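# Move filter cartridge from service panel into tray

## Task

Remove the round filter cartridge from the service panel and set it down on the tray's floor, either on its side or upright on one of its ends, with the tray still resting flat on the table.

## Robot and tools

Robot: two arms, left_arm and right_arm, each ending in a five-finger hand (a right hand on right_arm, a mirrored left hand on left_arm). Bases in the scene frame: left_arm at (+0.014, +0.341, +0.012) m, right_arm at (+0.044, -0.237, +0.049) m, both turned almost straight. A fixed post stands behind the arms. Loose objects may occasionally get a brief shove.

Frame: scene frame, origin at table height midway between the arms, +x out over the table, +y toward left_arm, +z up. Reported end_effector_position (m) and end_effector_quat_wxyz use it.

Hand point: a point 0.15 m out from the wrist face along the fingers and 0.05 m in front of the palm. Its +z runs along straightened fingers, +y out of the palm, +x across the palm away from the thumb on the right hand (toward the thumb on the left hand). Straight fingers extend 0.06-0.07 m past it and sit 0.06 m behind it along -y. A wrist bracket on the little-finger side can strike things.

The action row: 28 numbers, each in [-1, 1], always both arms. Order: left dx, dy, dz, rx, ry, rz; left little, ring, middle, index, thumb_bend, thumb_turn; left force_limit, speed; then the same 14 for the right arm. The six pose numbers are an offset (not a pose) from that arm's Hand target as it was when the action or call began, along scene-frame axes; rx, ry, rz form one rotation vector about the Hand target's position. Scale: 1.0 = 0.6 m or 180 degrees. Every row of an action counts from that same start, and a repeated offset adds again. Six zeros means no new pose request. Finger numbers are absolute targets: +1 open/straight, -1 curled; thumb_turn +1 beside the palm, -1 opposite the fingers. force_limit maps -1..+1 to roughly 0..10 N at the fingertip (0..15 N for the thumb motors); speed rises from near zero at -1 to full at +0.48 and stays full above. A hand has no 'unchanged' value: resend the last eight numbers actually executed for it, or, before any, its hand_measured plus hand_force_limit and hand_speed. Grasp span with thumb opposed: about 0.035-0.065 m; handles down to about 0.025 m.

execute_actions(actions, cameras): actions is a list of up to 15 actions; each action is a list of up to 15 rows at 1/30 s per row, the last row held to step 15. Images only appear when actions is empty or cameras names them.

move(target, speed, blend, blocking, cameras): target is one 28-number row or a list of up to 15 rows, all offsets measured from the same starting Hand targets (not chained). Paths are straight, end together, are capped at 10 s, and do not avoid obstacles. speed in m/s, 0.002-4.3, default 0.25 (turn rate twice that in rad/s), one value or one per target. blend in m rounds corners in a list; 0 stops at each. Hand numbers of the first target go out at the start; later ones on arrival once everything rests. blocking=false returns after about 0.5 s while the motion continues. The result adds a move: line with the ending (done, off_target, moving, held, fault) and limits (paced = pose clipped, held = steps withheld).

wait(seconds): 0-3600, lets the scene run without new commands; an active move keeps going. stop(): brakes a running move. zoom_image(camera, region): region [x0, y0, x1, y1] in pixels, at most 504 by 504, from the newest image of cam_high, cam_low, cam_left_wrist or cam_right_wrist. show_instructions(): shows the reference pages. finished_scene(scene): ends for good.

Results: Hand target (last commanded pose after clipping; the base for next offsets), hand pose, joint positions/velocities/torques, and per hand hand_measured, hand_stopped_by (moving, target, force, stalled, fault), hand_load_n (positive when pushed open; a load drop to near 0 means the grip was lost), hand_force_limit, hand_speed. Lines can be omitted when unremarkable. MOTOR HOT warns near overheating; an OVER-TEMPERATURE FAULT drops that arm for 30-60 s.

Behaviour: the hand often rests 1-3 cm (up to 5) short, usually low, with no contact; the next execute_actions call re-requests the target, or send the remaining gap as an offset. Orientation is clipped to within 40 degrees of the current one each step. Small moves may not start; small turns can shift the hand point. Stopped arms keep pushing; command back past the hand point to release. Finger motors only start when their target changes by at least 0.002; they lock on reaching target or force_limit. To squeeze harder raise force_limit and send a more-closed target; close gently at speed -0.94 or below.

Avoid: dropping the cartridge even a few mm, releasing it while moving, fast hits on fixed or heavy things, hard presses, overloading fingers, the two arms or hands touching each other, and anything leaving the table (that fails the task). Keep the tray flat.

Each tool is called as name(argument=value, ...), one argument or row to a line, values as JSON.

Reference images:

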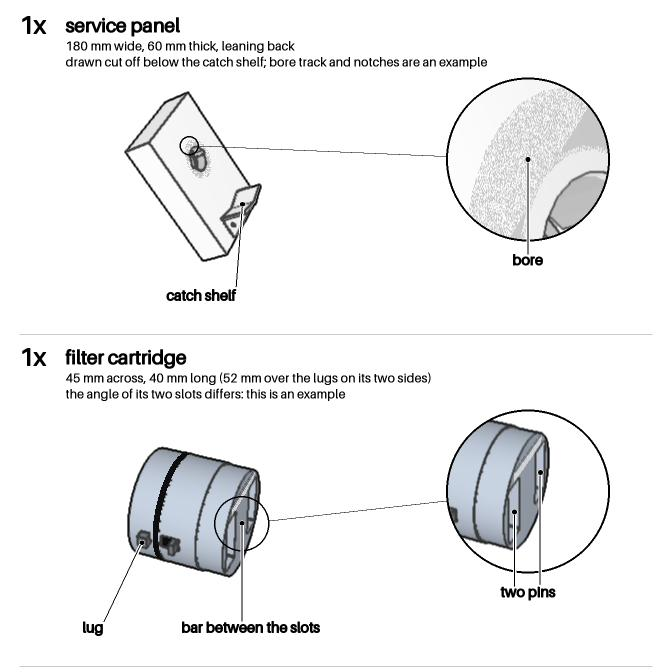

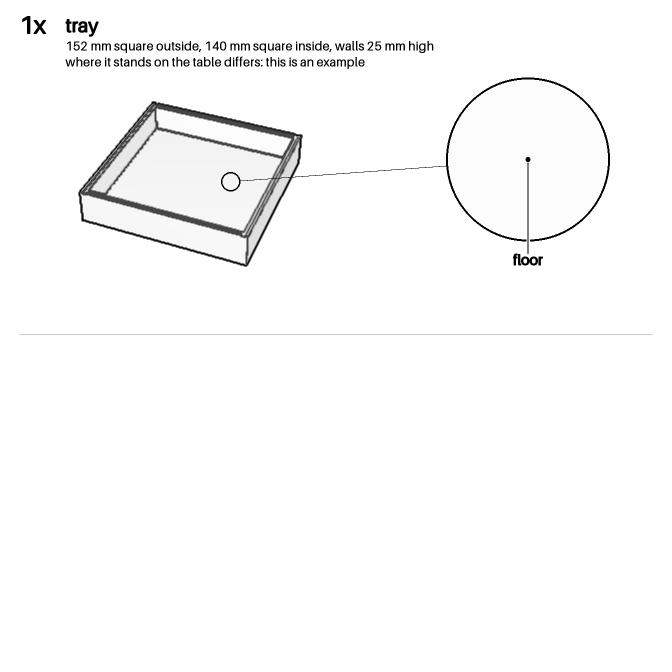

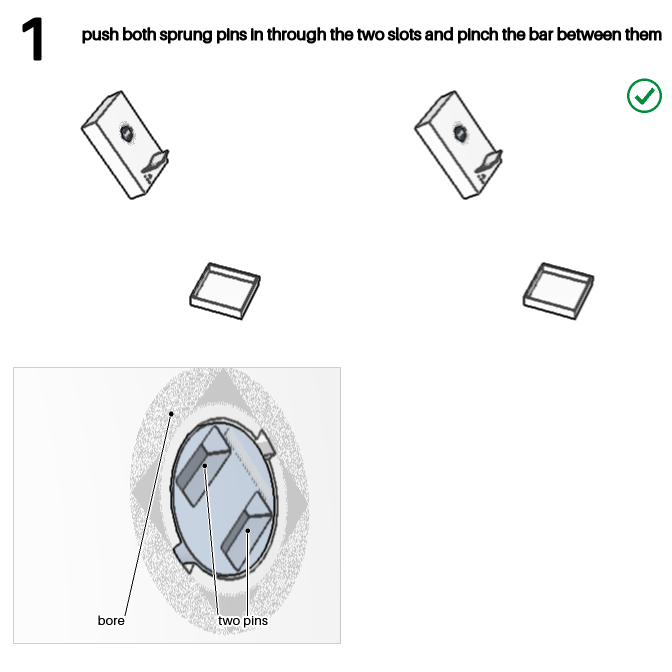

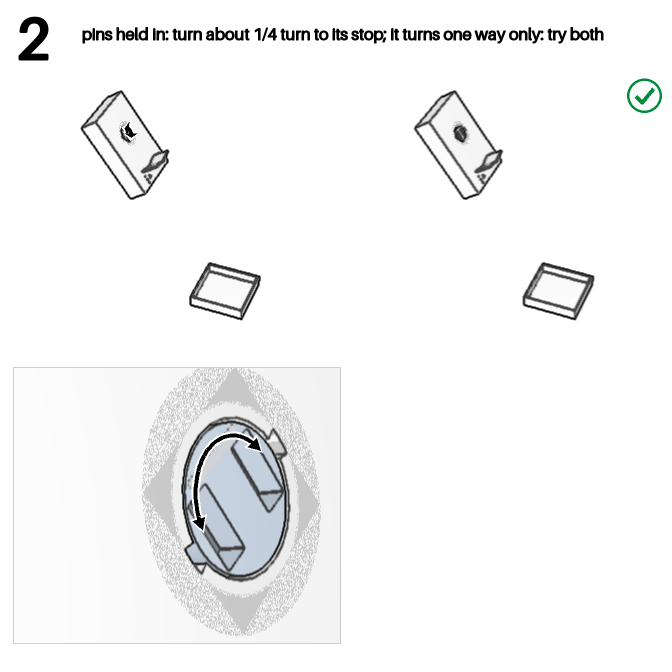

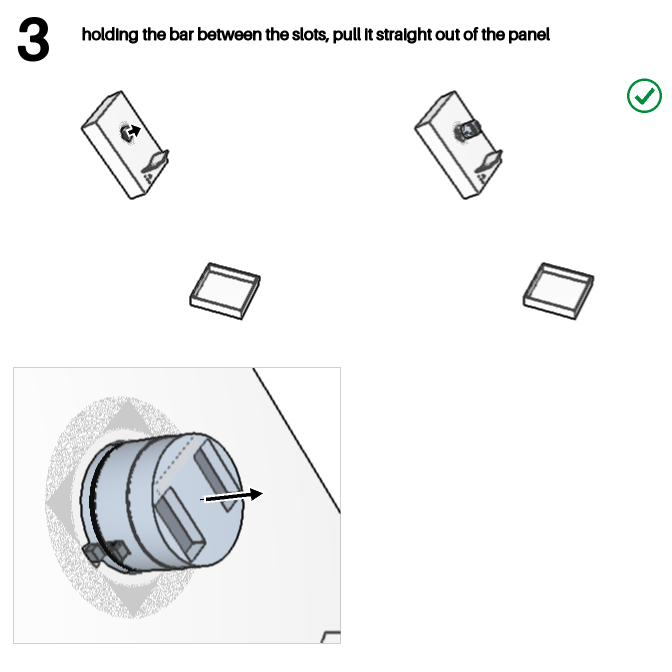

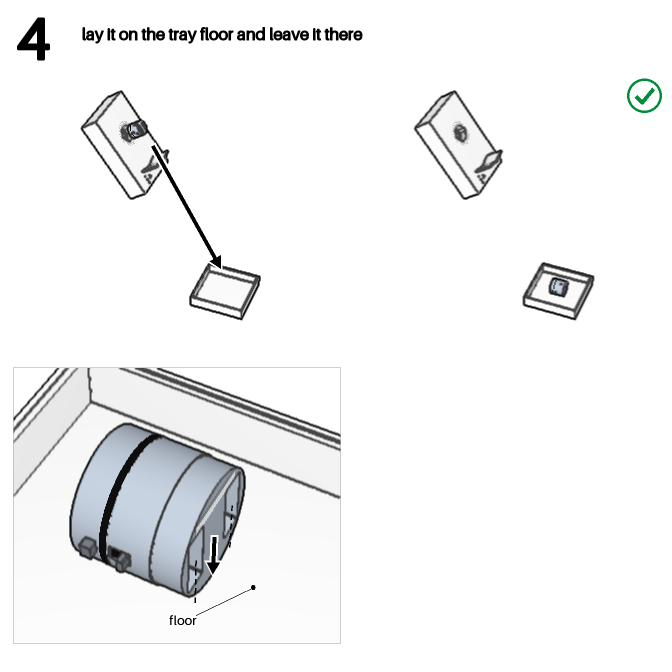

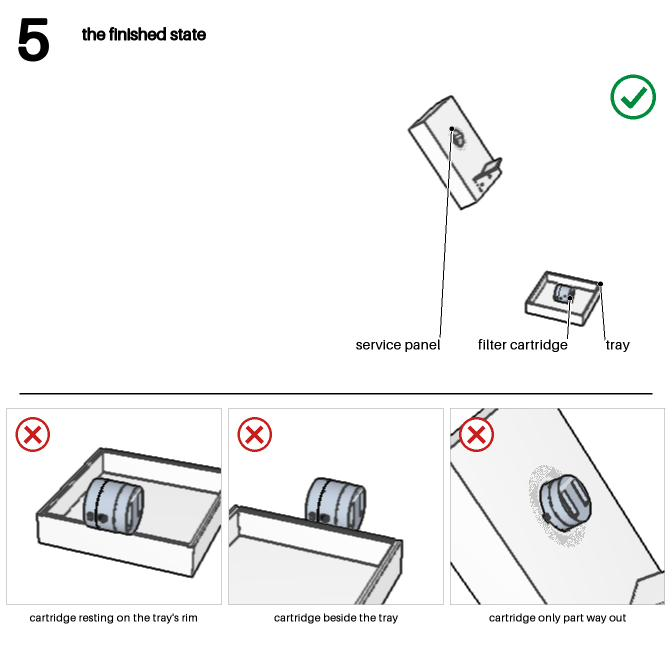

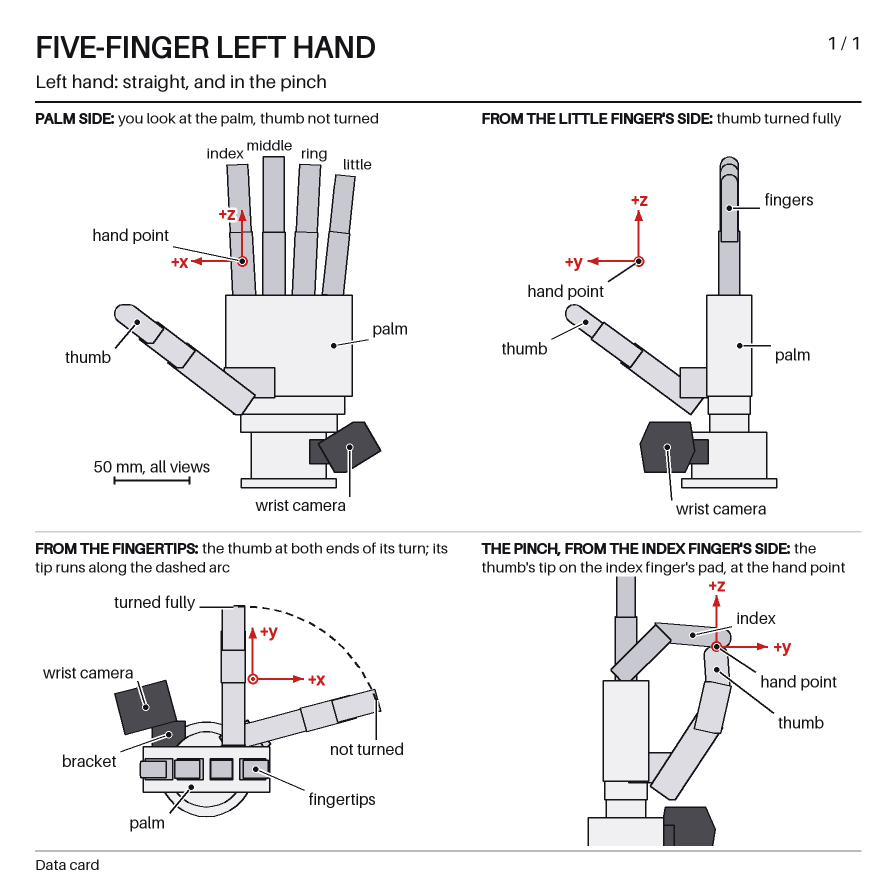

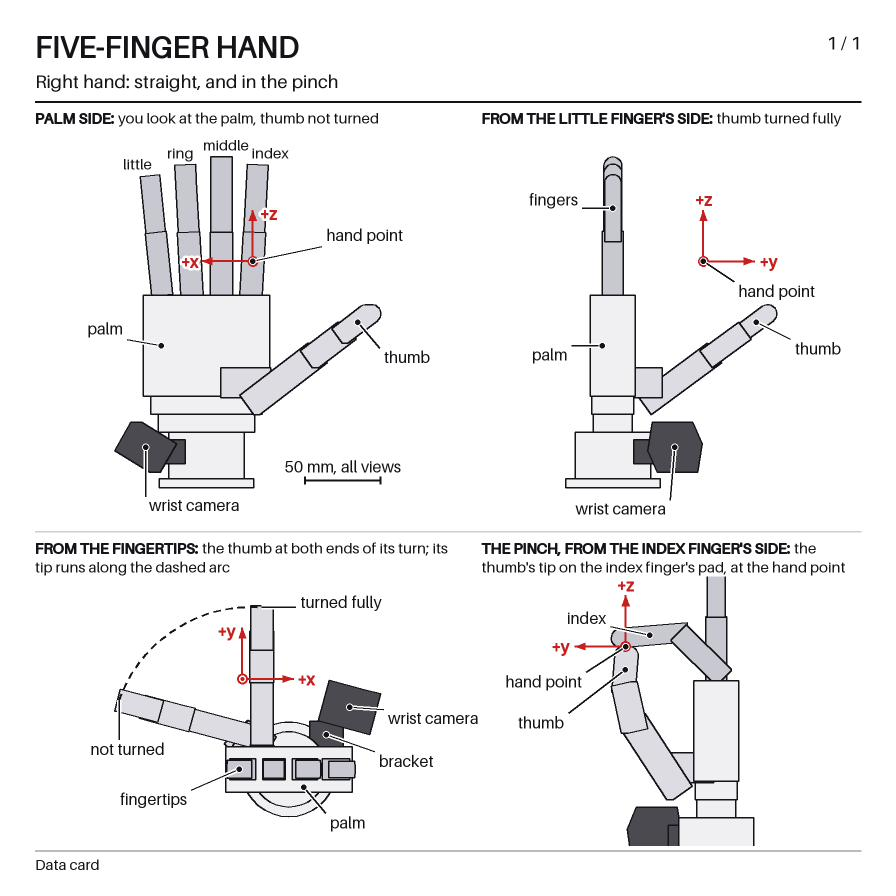

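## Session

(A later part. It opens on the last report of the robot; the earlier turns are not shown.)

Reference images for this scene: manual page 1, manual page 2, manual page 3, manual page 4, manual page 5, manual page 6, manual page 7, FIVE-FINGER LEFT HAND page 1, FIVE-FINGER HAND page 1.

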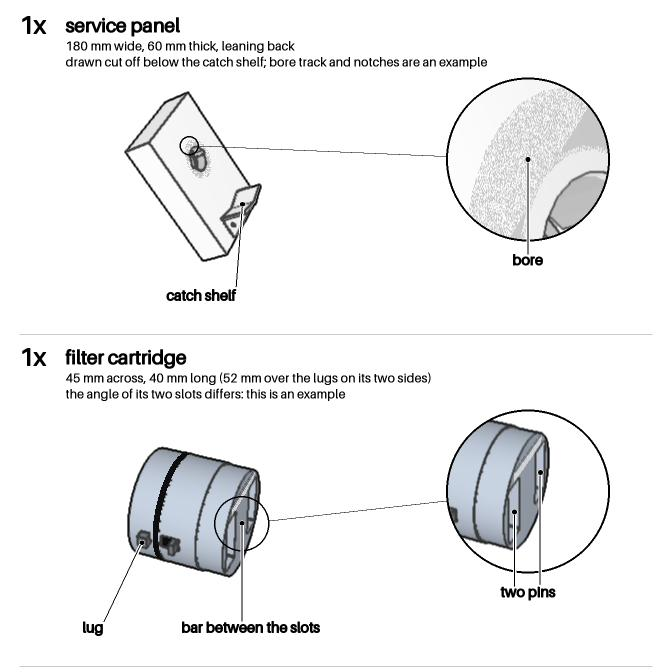

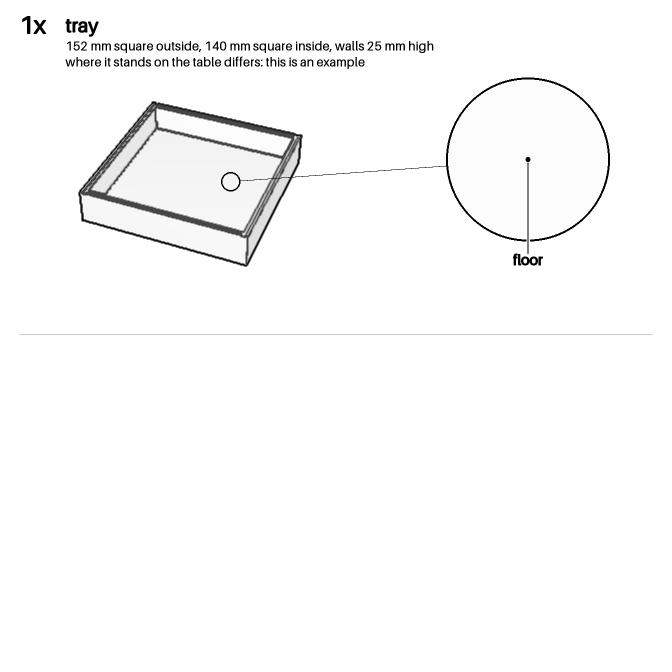

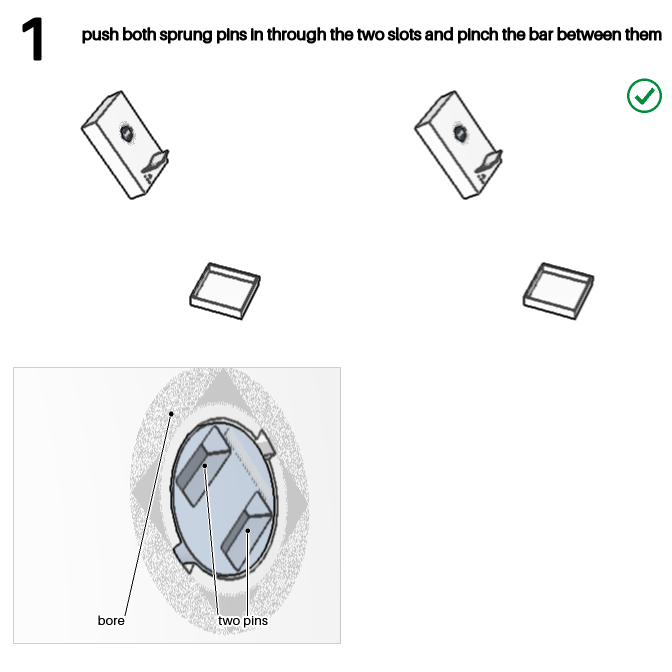

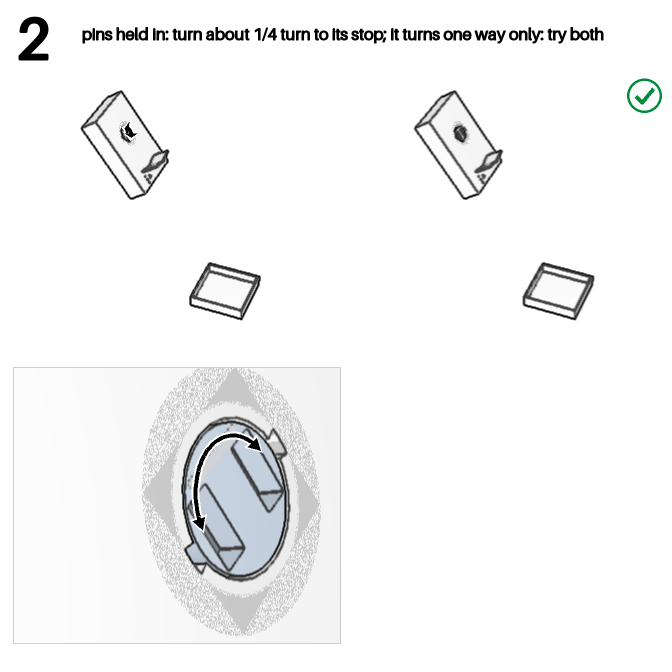

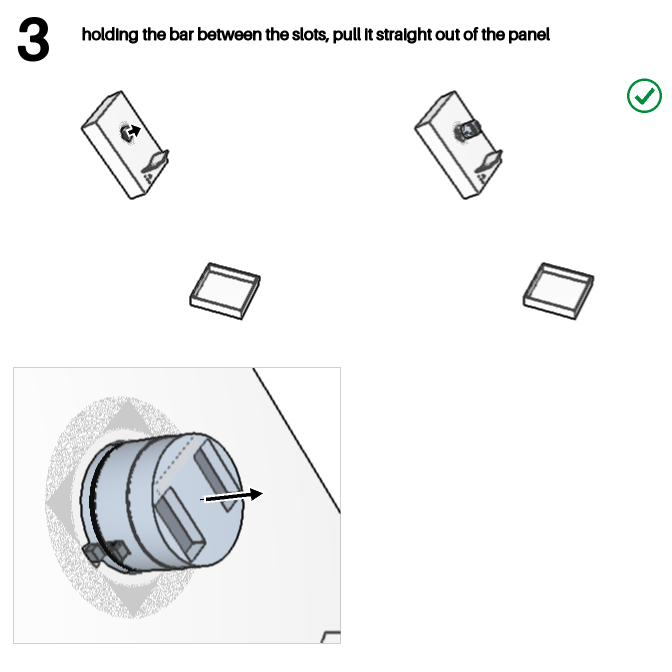

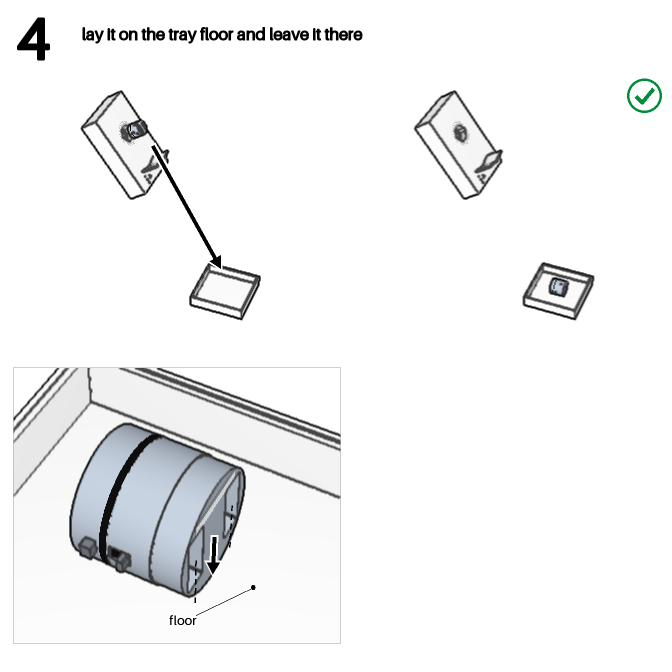

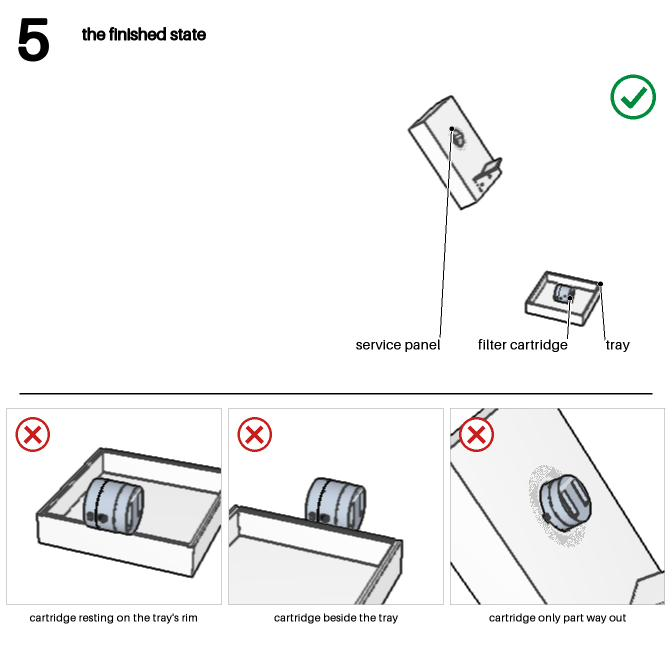

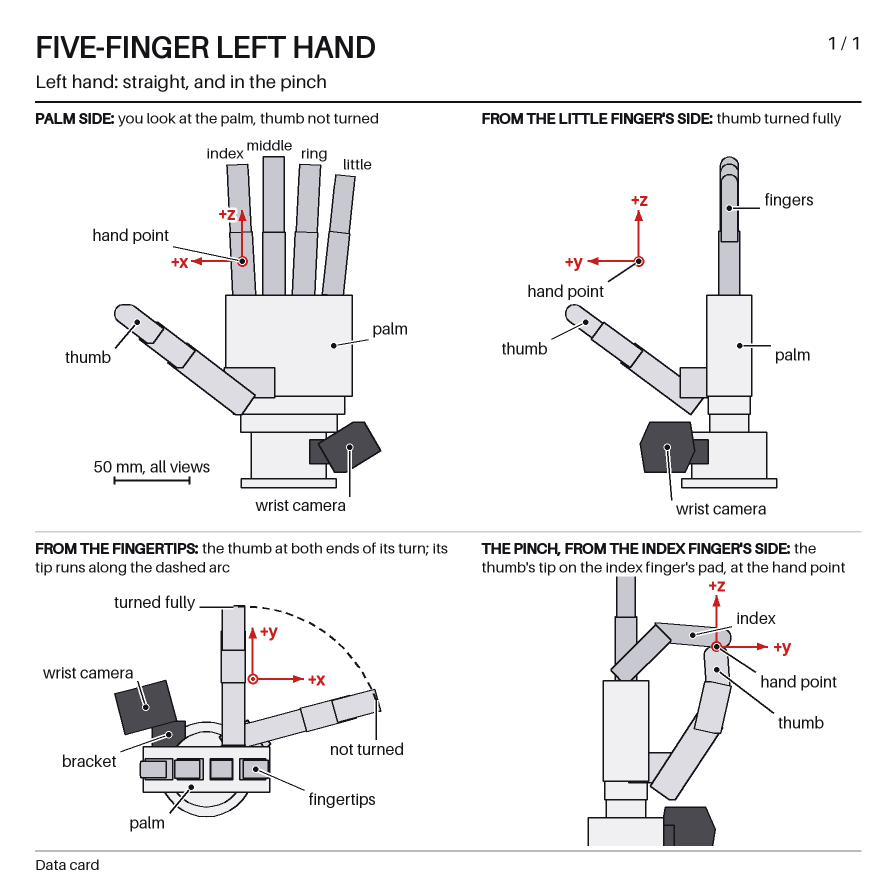

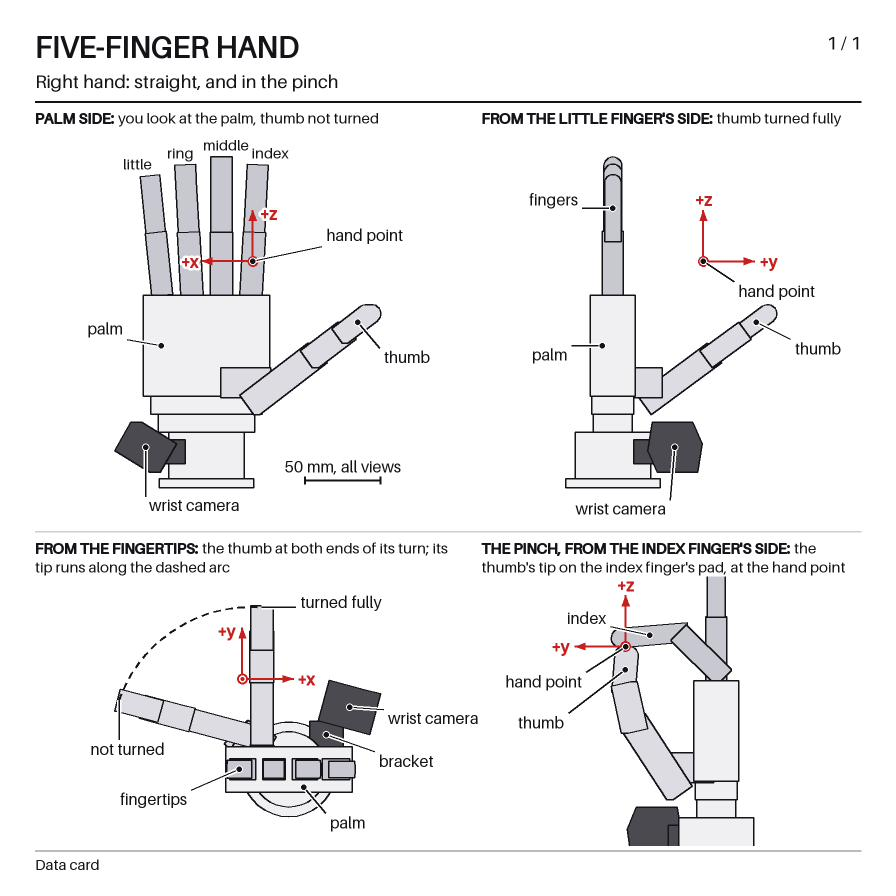

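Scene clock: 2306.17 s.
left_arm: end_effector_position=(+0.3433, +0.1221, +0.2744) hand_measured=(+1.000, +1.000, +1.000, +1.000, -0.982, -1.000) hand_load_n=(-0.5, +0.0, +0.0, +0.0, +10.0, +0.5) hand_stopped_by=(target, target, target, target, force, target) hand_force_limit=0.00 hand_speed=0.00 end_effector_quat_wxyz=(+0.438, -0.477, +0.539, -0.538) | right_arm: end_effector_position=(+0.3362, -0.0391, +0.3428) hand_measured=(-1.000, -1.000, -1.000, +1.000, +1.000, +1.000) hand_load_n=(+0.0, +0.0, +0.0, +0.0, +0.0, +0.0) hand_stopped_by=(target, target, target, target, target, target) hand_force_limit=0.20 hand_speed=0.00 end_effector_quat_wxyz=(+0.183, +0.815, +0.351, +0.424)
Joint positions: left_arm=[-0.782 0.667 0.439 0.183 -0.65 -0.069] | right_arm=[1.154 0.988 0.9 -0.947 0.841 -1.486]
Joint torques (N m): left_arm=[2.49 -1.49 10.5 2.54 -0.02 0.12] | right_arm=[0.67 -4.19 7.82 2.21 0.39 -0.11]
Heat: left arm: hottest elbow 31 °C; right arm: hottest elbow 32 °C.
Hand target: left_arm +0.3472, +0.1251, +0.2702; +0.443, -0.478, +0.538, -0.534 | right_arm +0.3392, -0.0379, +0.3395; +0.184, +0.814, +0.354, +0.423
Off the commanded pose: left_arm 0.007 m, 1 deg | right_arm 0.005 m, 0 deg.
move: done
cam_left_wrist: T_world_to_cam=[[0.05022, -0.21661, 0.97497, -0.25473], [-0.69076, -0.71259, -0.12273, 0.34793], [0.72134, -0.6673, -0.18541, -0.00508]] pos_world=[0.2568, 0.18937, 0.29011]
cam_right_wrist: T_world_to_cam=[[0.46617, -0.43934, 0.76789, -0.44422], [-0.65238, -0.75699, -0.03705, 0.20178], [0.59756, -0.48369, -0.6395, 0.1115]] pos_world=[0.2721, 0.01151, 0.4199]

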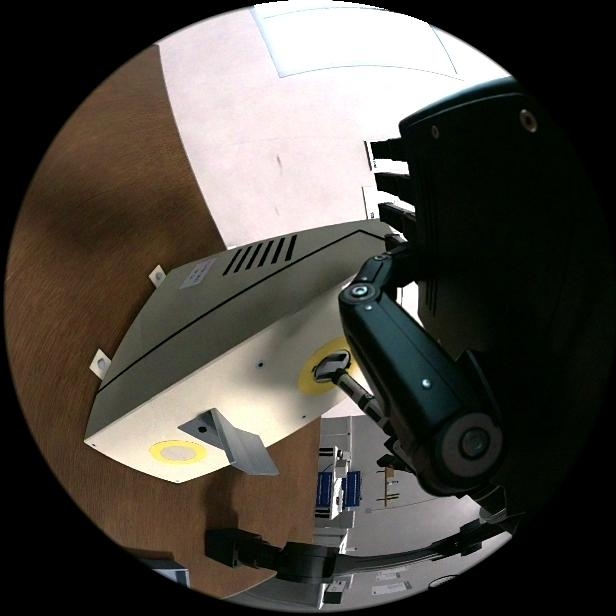

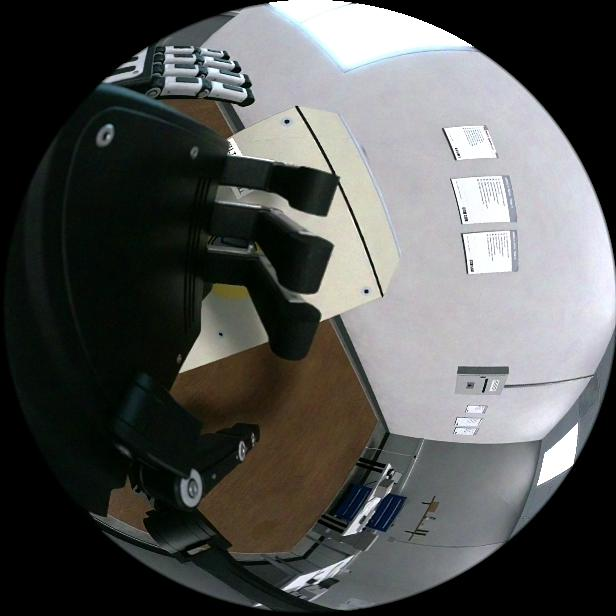

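move(
  target=[
    [0,0,0,0,0,0,1,1,1,1,-0.85,-1,0,0.0,0.0293,-0.0062,-0.0165,0,0,0,-1,-1,-1,1,1,1,0.2,0.0],
  ],
  speed=0.05,
  cameras=["cam_left_wrist"],
)

zoom_image(
  camera="cam_left_wrist",
  region=[300, 330, 370, 400],
)

Scene clock: 2319.60 s.
left_arm: end_effector_position=(+0.3433, +0.1221, +0.2744) hand_measured=(+1.000, +1.000, +1.000, +1.000, -0.850, -1.000) hand_load_n=(+0.0, +0.0, +0.0, +0.0, +0.0, +0.0) hand_stopped_by=(target, target, target, target, target, target) hand_force_limit=0.00 hand_speed=0.00 end_effector_quat_wxyz=(+0.438, -0.477, +0.539, -0.538) | right_arm: end_effector_position=(+0.3464, -0.0411, +0.3374) hand_measured=(-1.000, -1.000, -1.000, +1.000, +1.000, +1.000) hand_load_n=(+0.0, +0.5, +0.0, +0.0, +0.0, +0.0) hand_stopped_by=(target, target, target, target, target, target) hand_force_limit=0.20 hand_speed=0.00 end_effector_quat_wxyz=(+0.181, +0.811, +0.362, +0.422)
Joint positions: left_arm=[-0.782 0.667 0.439 0.183 -0.65 -0.069] | right_arm=[1.117 0.982 0.879 -0.891 0.809 -1.556]
Joint torques (N m): left_arm=[2.32 -1.49 10.44 2.58 -0.01 0.11] | right_arm=[-1.38 -2.9 7.42 3.54 0.35 -0.12]
Heat: left arm: hottest elbow 31 °C; right arm: hottest elbow 32 °C.
Hand target: left_arm +0.3472, +0.1251, +0.2702; +0.443, -0.478, +0.538, -0.534 | right_arm +0.3567, -0.0418, +0.3296; +0.184, +0.814, +0.354, +0.423
Off the commanded pose: left_arm 0.007 m, 1 deg | right_arm 0.013 m, 1 deg.
move: off_target (right_arm)
cam_left_wrist: T_world_to_cam=[[0.05022, -0.21661, 0.97497, -0.25473], [-0.69076, -0.71259, -0.12273, 0.34793], [0.72134, -0.6673, -0.18541, -0.00508]] pos_world=[0.2568, 0.18937, 0.29011]

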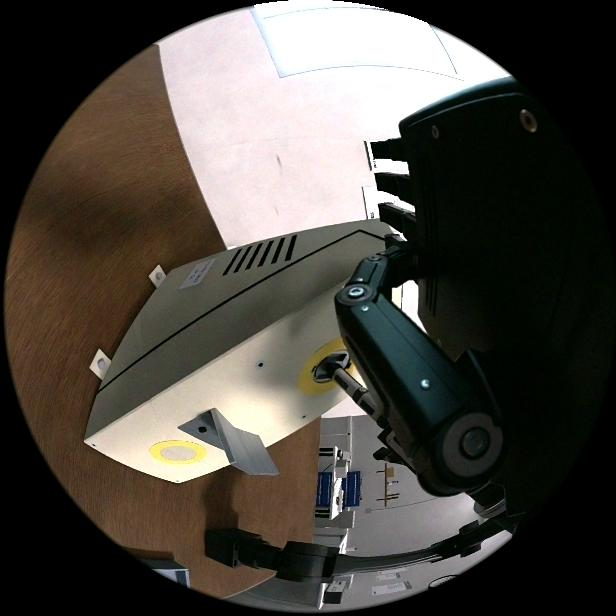

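Scaled by 7.200 from the camera's image (finer frame: 880x880).

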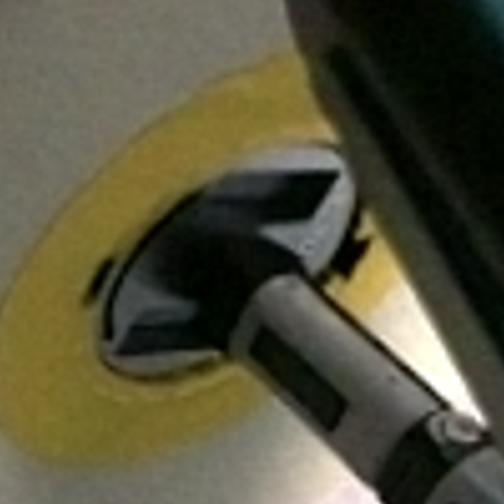

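move(
  target=[
    [0,0,0,0,0,0,1,1,1,1,-0.85,-1,0,0.0,0.0137,0,-0.0096,0,0,0,-1,-1,-1,1,1,1,0.2,0.0],
  ],
  speed=0.05,
  cameras=["cam_left_wrist"],
)

zoom_image(
  camera="cam_left_wrist",
  region=[300, 330, 370, 400],
)

Scene clock: 2323.37 s.
left_arm: end_effector_position=(+0.3433, +0.1221, +0.2744) hand_measured=(+1.000, +1.000, +1.000, +1.000, -0.850, -1.000) hand_load_n=(+0.0, -0.5, +0.0, +0.0, +0.0, +0.5) hand_stopped_by=(target, target, target, target, target, target) hand_force_limit=0.00 hand_speed=0.00 end_effector_quat_wxyz=(+0.438, -0.477, +0.539, -0.538) | right_arm: end_effector_position=(+0.3477, -0.0418, +0.3367) hand_measured=(-1.000, -1.000, -1.000, +1.000, +1.000, +1.000) hand_load_n=(+0.0, +0.0, +0.0, +0.0, +0.0, +0.0) hand_stopped_by=(target, target, target, target, target, target) hand_force_limit=0.20 hand_speed=0.00 end_effector_quat_wxyz=(+0.176, +0.810, +0.366, +0.423)
Joint positions: left_arm=[-0.782 0.667 0.439 0.183 -0.65 -0.069] | right_arm=[1.11 0.97 0.87 -0.874 0.794 -1.579]
Joint torques (N m): left_arm=[2.32 -1.55 10.45 2.55 -0.01 0.11] | right_arm=[-2.43 -1.26 7.25 4.45 0.43 -0.13]
Heat: left arm: hottest elbow 31 °C; right arm: hottest elbow 32 °C.
Hand target: left_arm +0.3472, +0.1251, +0.2702; +0.443, -0.478, +0.538, -0.534 | right_arm +0.3650, -0.0417, +0.3238; +0.184, +0.814, +0.354, +0.423
Off the commanded pose: left_arm 0.007 m, 1 deg | right_arm 0.021 m, 2 deg.
move: off_target (right_arm)
cam_left_wrist: T_world_to_cam=[[0.05022, -0.21661, 0.97497, -0.25473], [-0.69076, -0.71259, -0.12273, 0.34793], [0.72134, -0.6673, -0.18541, -0.00508]] pos_world=[0.2568, 0.18937, 0.29011]

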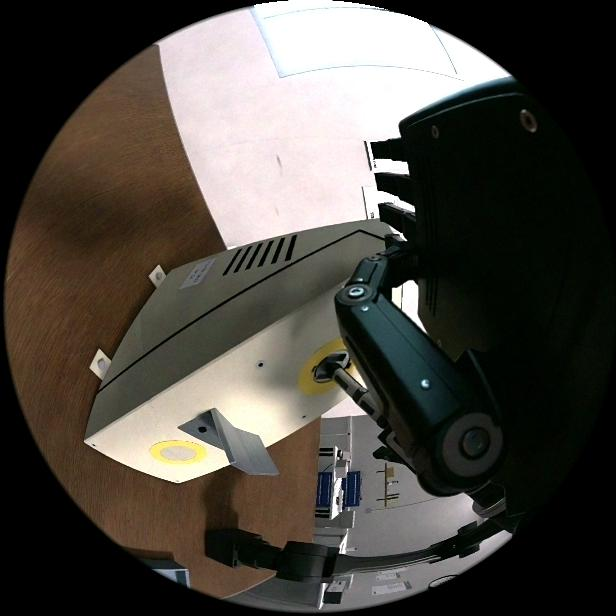

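Scaled by 7.200 from the camera's image (finer frame: 880x880).

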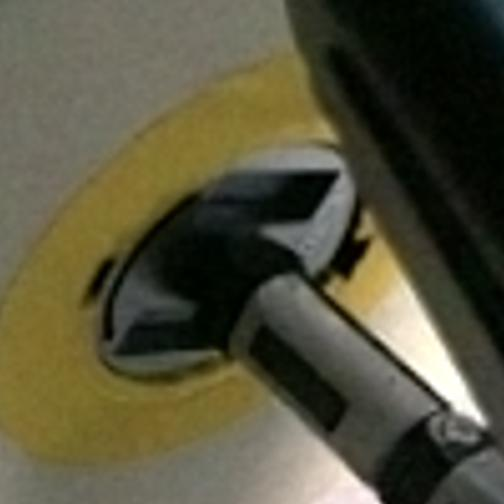

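move(
  target=[
    [0,0,0,0,0,0,1,1,1,1,-0.85,-1,0,0.0,-0.0525,-0.0133,0.0187,0,0,0,-1,-1,-1,1,1,1,0.2,0.0],
  ],
  speed=0.08,
  cameras=["cam_left_wrist"],
)

zoom_image(
  camera="cam_left_wrist",
  region=[300, 330, 370, 400],
)

Scene clock: 2335.83 s.
left_arm: end_effector_position=(+0.3433, +0.1221, +0.2744) hand_measured=(+1.000, +1.000, +1.000, +1.000, -0.850, -1.000) hand_load_n=(-0.5, +0.0, +0.0, +0.0, +0.0, +0.0) hand_stopped_by=(target, target, target, target, target, target) hand_force_limit=0.00 hand_speed=0.00 end_effector_quat_wxyz=(+0.438, -0.477, +0.539, -0.538) | right_arm: end_effector_position=(+0.3369, -0.0477, +0.3345) hand_measured=(-1.000, -1.000, -1.000, +1.000, +1.000, +1.000) hand_load_n=(+0.0, +0.0, +0.0, +0.0, +0.0, +0.0) hand_stopped_by=(target, target, target, target, target, target) hand_force_limit=0.20 hand_speed=0.00 end_effector_quat_wxyz=(+0.186, +0.813, +0.356, +0.422)
Joint positions: left_arm=[-0.782 0.667 0.439 0.183 -0.65 -0.069] | right_arm=[1.14 0.967 0.864 -0.923 0.833 -1.514]
Joint torques (N m): left_arm=[2.32 -1.49 10.47 2.52 -0.01 0.12] | right_arm=[1.96 -5.25 8.05 0.99 0.66 0.15]
Heat: left arm: hottest elbow 31 °C; right arm: hottest elbow 31 °C.
Hand target: left_arm +0.3472, +0.1251, +0.2702; +0.443, -0.478, +0.538, -0.534 | right_arm +0.3335, -0.0497, +0.3350; +0.184, +0.814, +0.354, +0.423
Off the commanded pose: left_arm 0.007 m, 1 deg | right_arm 0.004 m, 0 deg.
move: done
cam_left_wrist: T_world_to_cam=[[0.05022, -0.21661, 0.97497, -0.25473], [-0.69076, -0.71259, -0.12273, 0.34793], [0.72134, -0.6673, -0.18541, -0.00508]] pos_world=[0.2568, 0.18937, 0.29011]

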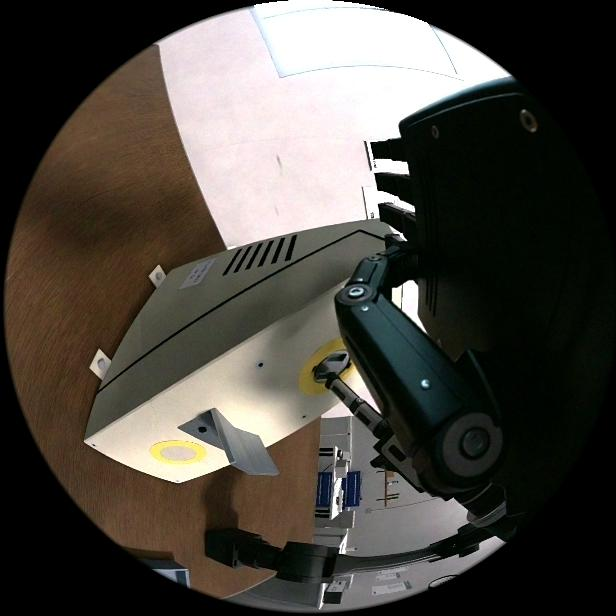

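Scaled by 7.200 from the camera's image (finer frame: 880x880).

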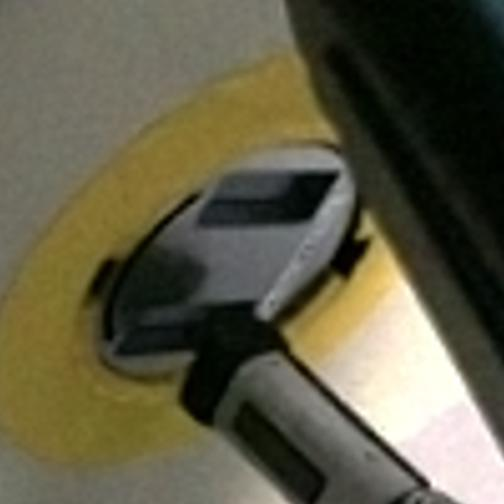

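move(
  target=[
    [0,0,0,0,0,0,1,1,1,1,-0.85,-1,0,0.0,0.0222,-0.0037,-0.0196,0,0,0,-1,-1,-1,1,1,1,0.2,0.0],
  ],
  speed=0.05,
  cameras=["cam_left_wrist"],
)

zoom_image(
  camera="cam_left_wrist",
  region=[300, 330, 370, 400],
)

move(
  target=[
    [0,0,0,0,0,0,1,1,1,1,-0.85,-1,0,0.0,0.0198,0,-0.0139,0,0,0,-1,-1,-1,1,1,1,0.2,0.0],
  ],
  speed=0.05,
  cameras=["cam_left_wrist"],
)

zoom_image(
  camera="cam_left_wrist",
  region=[300, 330, 370, 400],
)

Scene clock: 2347.03 s.
left_arm: end_effector_position=(+0.3433, +0.1221, +0.2744) hand_measured=(+1.000, +1.000, +1.000, +1.000, -0.850, -1.000) hand_load_n=(+0.0, +0.0, +0.0, +0.0, +0.0, +0.0) hand_stopped_by=(target, target, target, target, target, target) hand_force_limit=0.00 hand_speed=0.00 end_effector_quat_wxyz=(+0.438, -0.477, +0.539, -0.538) | right_arm: end_effector_position=(+0.3403, -0.0493, +0.3276) hand_measured=(-1.000, -1.000, -1.000, +1.000, +1.000, +1.000) hand_load_n=(+0.0, +0.0, +0.0, +0.0, +0.0, +0.0) hand_stopped_by=(target, target, target, target, target, target) hand_force_limit=0.20 hand_speed=0.00 end_effector_quat_wxyz=(+0.181, +0.813, +0.359, +0.422)
Joint positions: left_arm=[-0.782 0.667 0.439 0.183 -0.65 -0.069] | right_arm=[1.124 0.959 0.842 -0.887 0.815 -1.54]
Joint torques (N m): left_arm=[2.2 -1.49 10.48 2.55 -0.01 0.12] | right_arm=[-0.79 -3.72 7.43 2.91 0.45 -0.12]
Heat: left arm: hottest elbow 31 °C; right arm: hottest elbow 31 °C.
Hand target: left_arm +0.3472, +0.1251, +0.2702; +0.443, -0.478, +0.538, -0.534 | right_arm +0.3468, -0.0519, +0.3232; +0.184, +0.814, +0.354, +0.422
Off the commanded pose: left_arm 0.007 m, 1 deg | right_arm 0.008 m, 1 deg.
move: done
cam_left_wrist: T_world_to_cam=[[0.05022, -0.21661, 0.97497, -0.25473], [-0.69076, -0.71259, -0.12273, 0.34793], [0.72134, -0.6673, -0.18541, -0.00508]] pos_world=[0.2568, 0.18937, 0.29011]

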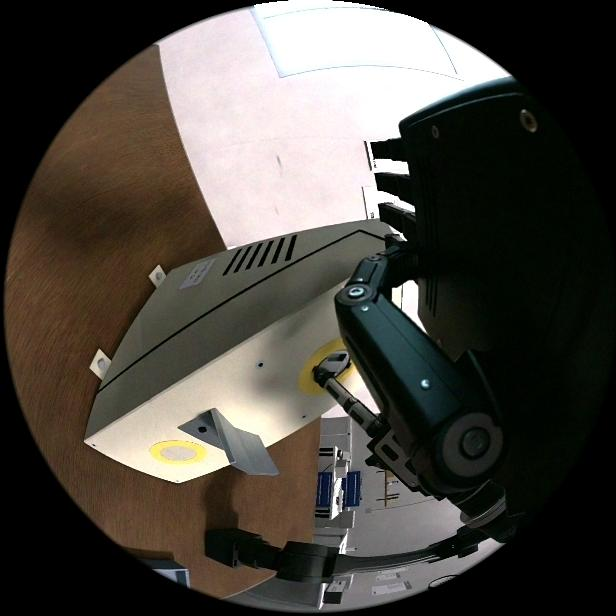

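Scaled by 7.200 from the camera's image (finer frame: 880x880).

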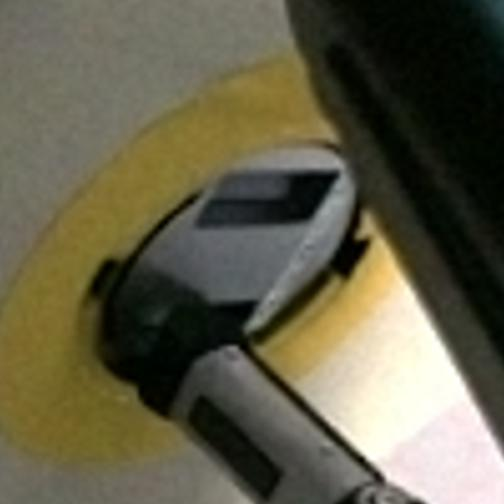

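Scene clock: 2347.93 s.
left_arm: end_effector_position=(+0.3433, +0.1221, +0.2744) hand_measured=(+1.000, +1.000, +1.000, +1.000, -0.850, -1.000) hand_load_n=(+0.0, +0.0, +0.0, -0.5, +0.0, +0.0) hand_stopped_by=(target, target, target, target, target, target) hand_force_limit=0.00 hand_speed=0.00 end_effector_quat_wxyz=(+0.438, -0.477, +0.539, -0.538) | right_arm: end_effector_position=(+0.3424, -0.0502, +0.3266) hand_measured=(-1.000, -1.000, -1.000, +1.000, +1.000, +1.000) hand_load_n=(+0.0, +0.0, +0.0, +0.0, +0.0, +0.0) hand_stopped_by=(target, target, target, target, target, target) hand_force_limit=0.20 hand_speed=0.00 end_effector_quat_wxyz=(+0.174, +0.810, +0.367, +0.423)
Joint positions: left_arm=[-0.782 0.667 0.439 0.183 -0.65 -0.069] | right_arm=[1.112 0.942 0.829 -0.863 0.792 -1.576]
Joint torques (N m): left_arm=[2.32 -1.55 10.48 2.52 -0.02 0.11] | right_arm=[-2.55 -1.03 7.21 4.37 0.55 -0.15]
Heat: left arm: hottest elbow 31 °C; right arm: hottest elbow 31 °C.
Hand target: left_arm +0.3472, +0.1251, +0.2702; +0.443, -0.478, +0.538, -0.534 | right_arm +0.3587, -0.0519, +0.3150; +0.184, +0.814, +0.354, +0.423
Off the commanded pose: left_arm 0.007 m, 1 deg | right_arm 0.020 m, 2 deg.
move: off_target (right_arm)
cam_left_wrist: T_world_to_cam=[[0.05022, -0.21661, 0.97497, -0.25473], [-0.69076, -0.71259, -0.12273, 0.34793], [0.72134, -0.6673, -0.18541, -0.00508]] pos_world=[0.2568, 0.18937, 0.29011]

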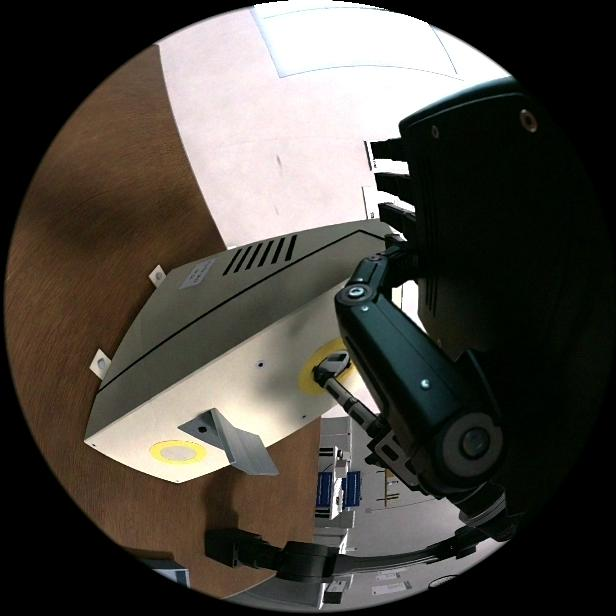

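Scaled by 7.200 from the camera's image (finer frame: 880x880).

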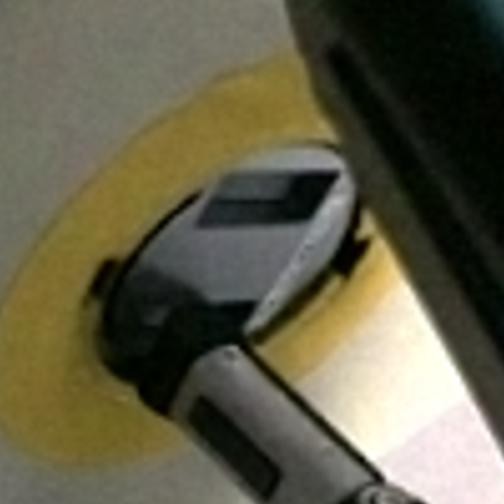

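move(
  target=[
    [0,0,0,0,0,0,1,1,1,1,-0.85,-1,0,0.0,-0.0682,0.0028,0.048,0,0,0,-1,-1,-1,1,1,-1,0.2,0.0],
    [0,0,0,0,0,0,1,1,1,1,-0.85,-1,0,0.0,-0.1237,-0.0002,-0.087,0.4095,0,-0.287,-1,-1,-1,1,1,-1,0.2,0.0],
  ],
  speed=[0.1,0.2],
  cameras=["cam_left_wrist","cam_right_wrist"],
)

zoom_image(
  camera="cam_left_wrist",
  region=[300, 330, 370, 400],
)

Scene clock: 2377.83 s.
left_arm: end_effector_position=(+0.3433, +0.1221, +0.2744) hand_measured=(+1.000, +1.000, +1.000, +1.000, -0.850, -1.000) hand_load_n=(+0.0, -0.5, +0.0, +0.0, +0.0, +0.0) hand_stopped_by=(target, target, target, target, target, target) hand_force_limit=0.00 hand_speed=0.00 end_effector_quat_wxyz=(+0.438, -0.477, +0.539, -0.538) | right_arm: end_effector_position=(+0.2829, -0.0528, +0.2619) hand_measured=(-1.000, -1.000, -1.000, +1.000, +1.000, -1.000) hand_load_n=(+0.0, +0.0, +0.0, +0.0, +0.0, +0.0) hand_stopped_by=(target, target, target, target, target, target) hand_force_limit=0.20 hand_speed=0.00 end_effector_quat_wxyz=(-0.159, +0.832, -0.314, +0.429)
Joint positions: left_arm=[-0.782 0.667 0.439 0.183 -0.65 -0.069] | right_arm=[1.075 0.836 0.787 -0.93 0.794 -0.04]
Joint torques (N m): left_arm=[2.2 -1.44 10.5 2.55 0 0.11] | right_arm=[0.56 -3.49 7.97 2.18 0.41 0.14]
Heat: left arm: hottest elbow 31 °C; right arm: hottest elbow 30 °C.
Hand target: left_arm +0.3472, +0.1251, +0.2702; +0.443, -0.478, +0.538, -0.534 | right_arm +0.2845, -0.0520, +0.2627; -0.169, +0.826, -0.325, +0.429
Off the commanded pose: left_arm 0.007 m, 1 deg | right_arm 0.002 m, 2 deg.
move: done
cam_left_wrist: T_world_to_cam=[[0.05022, -0.21661, 0.97497, -0.25473], [-0.69076, -0.71259, -0.12273, 0.34793], [0.72134, -0.6673, -0.18541, -0.00508]] pos_world=[0.2568, 0.18937, 0.29011]
cam_right_wrist: T_world_to_cam=[[-0.28666, -0.91241, -0.29212, 0.10227], [-0.865, 0.37757, -0.33048, 0.35052], [0.41183, 0.15795, -0.89747, 0.23894]] pos_world=[0.23411, -0.07678, 0.36016]

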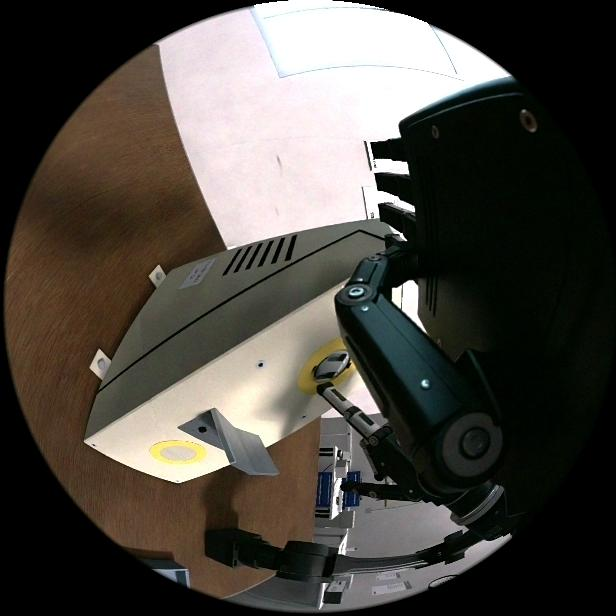

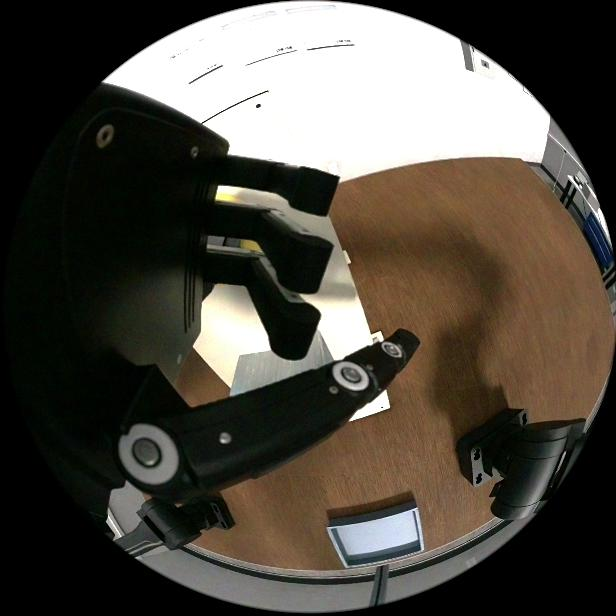

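Scaled by 7.200 from the camera's image (finer frame: 880x880).

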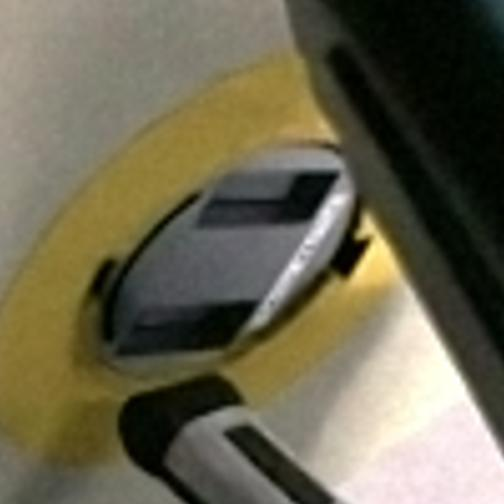

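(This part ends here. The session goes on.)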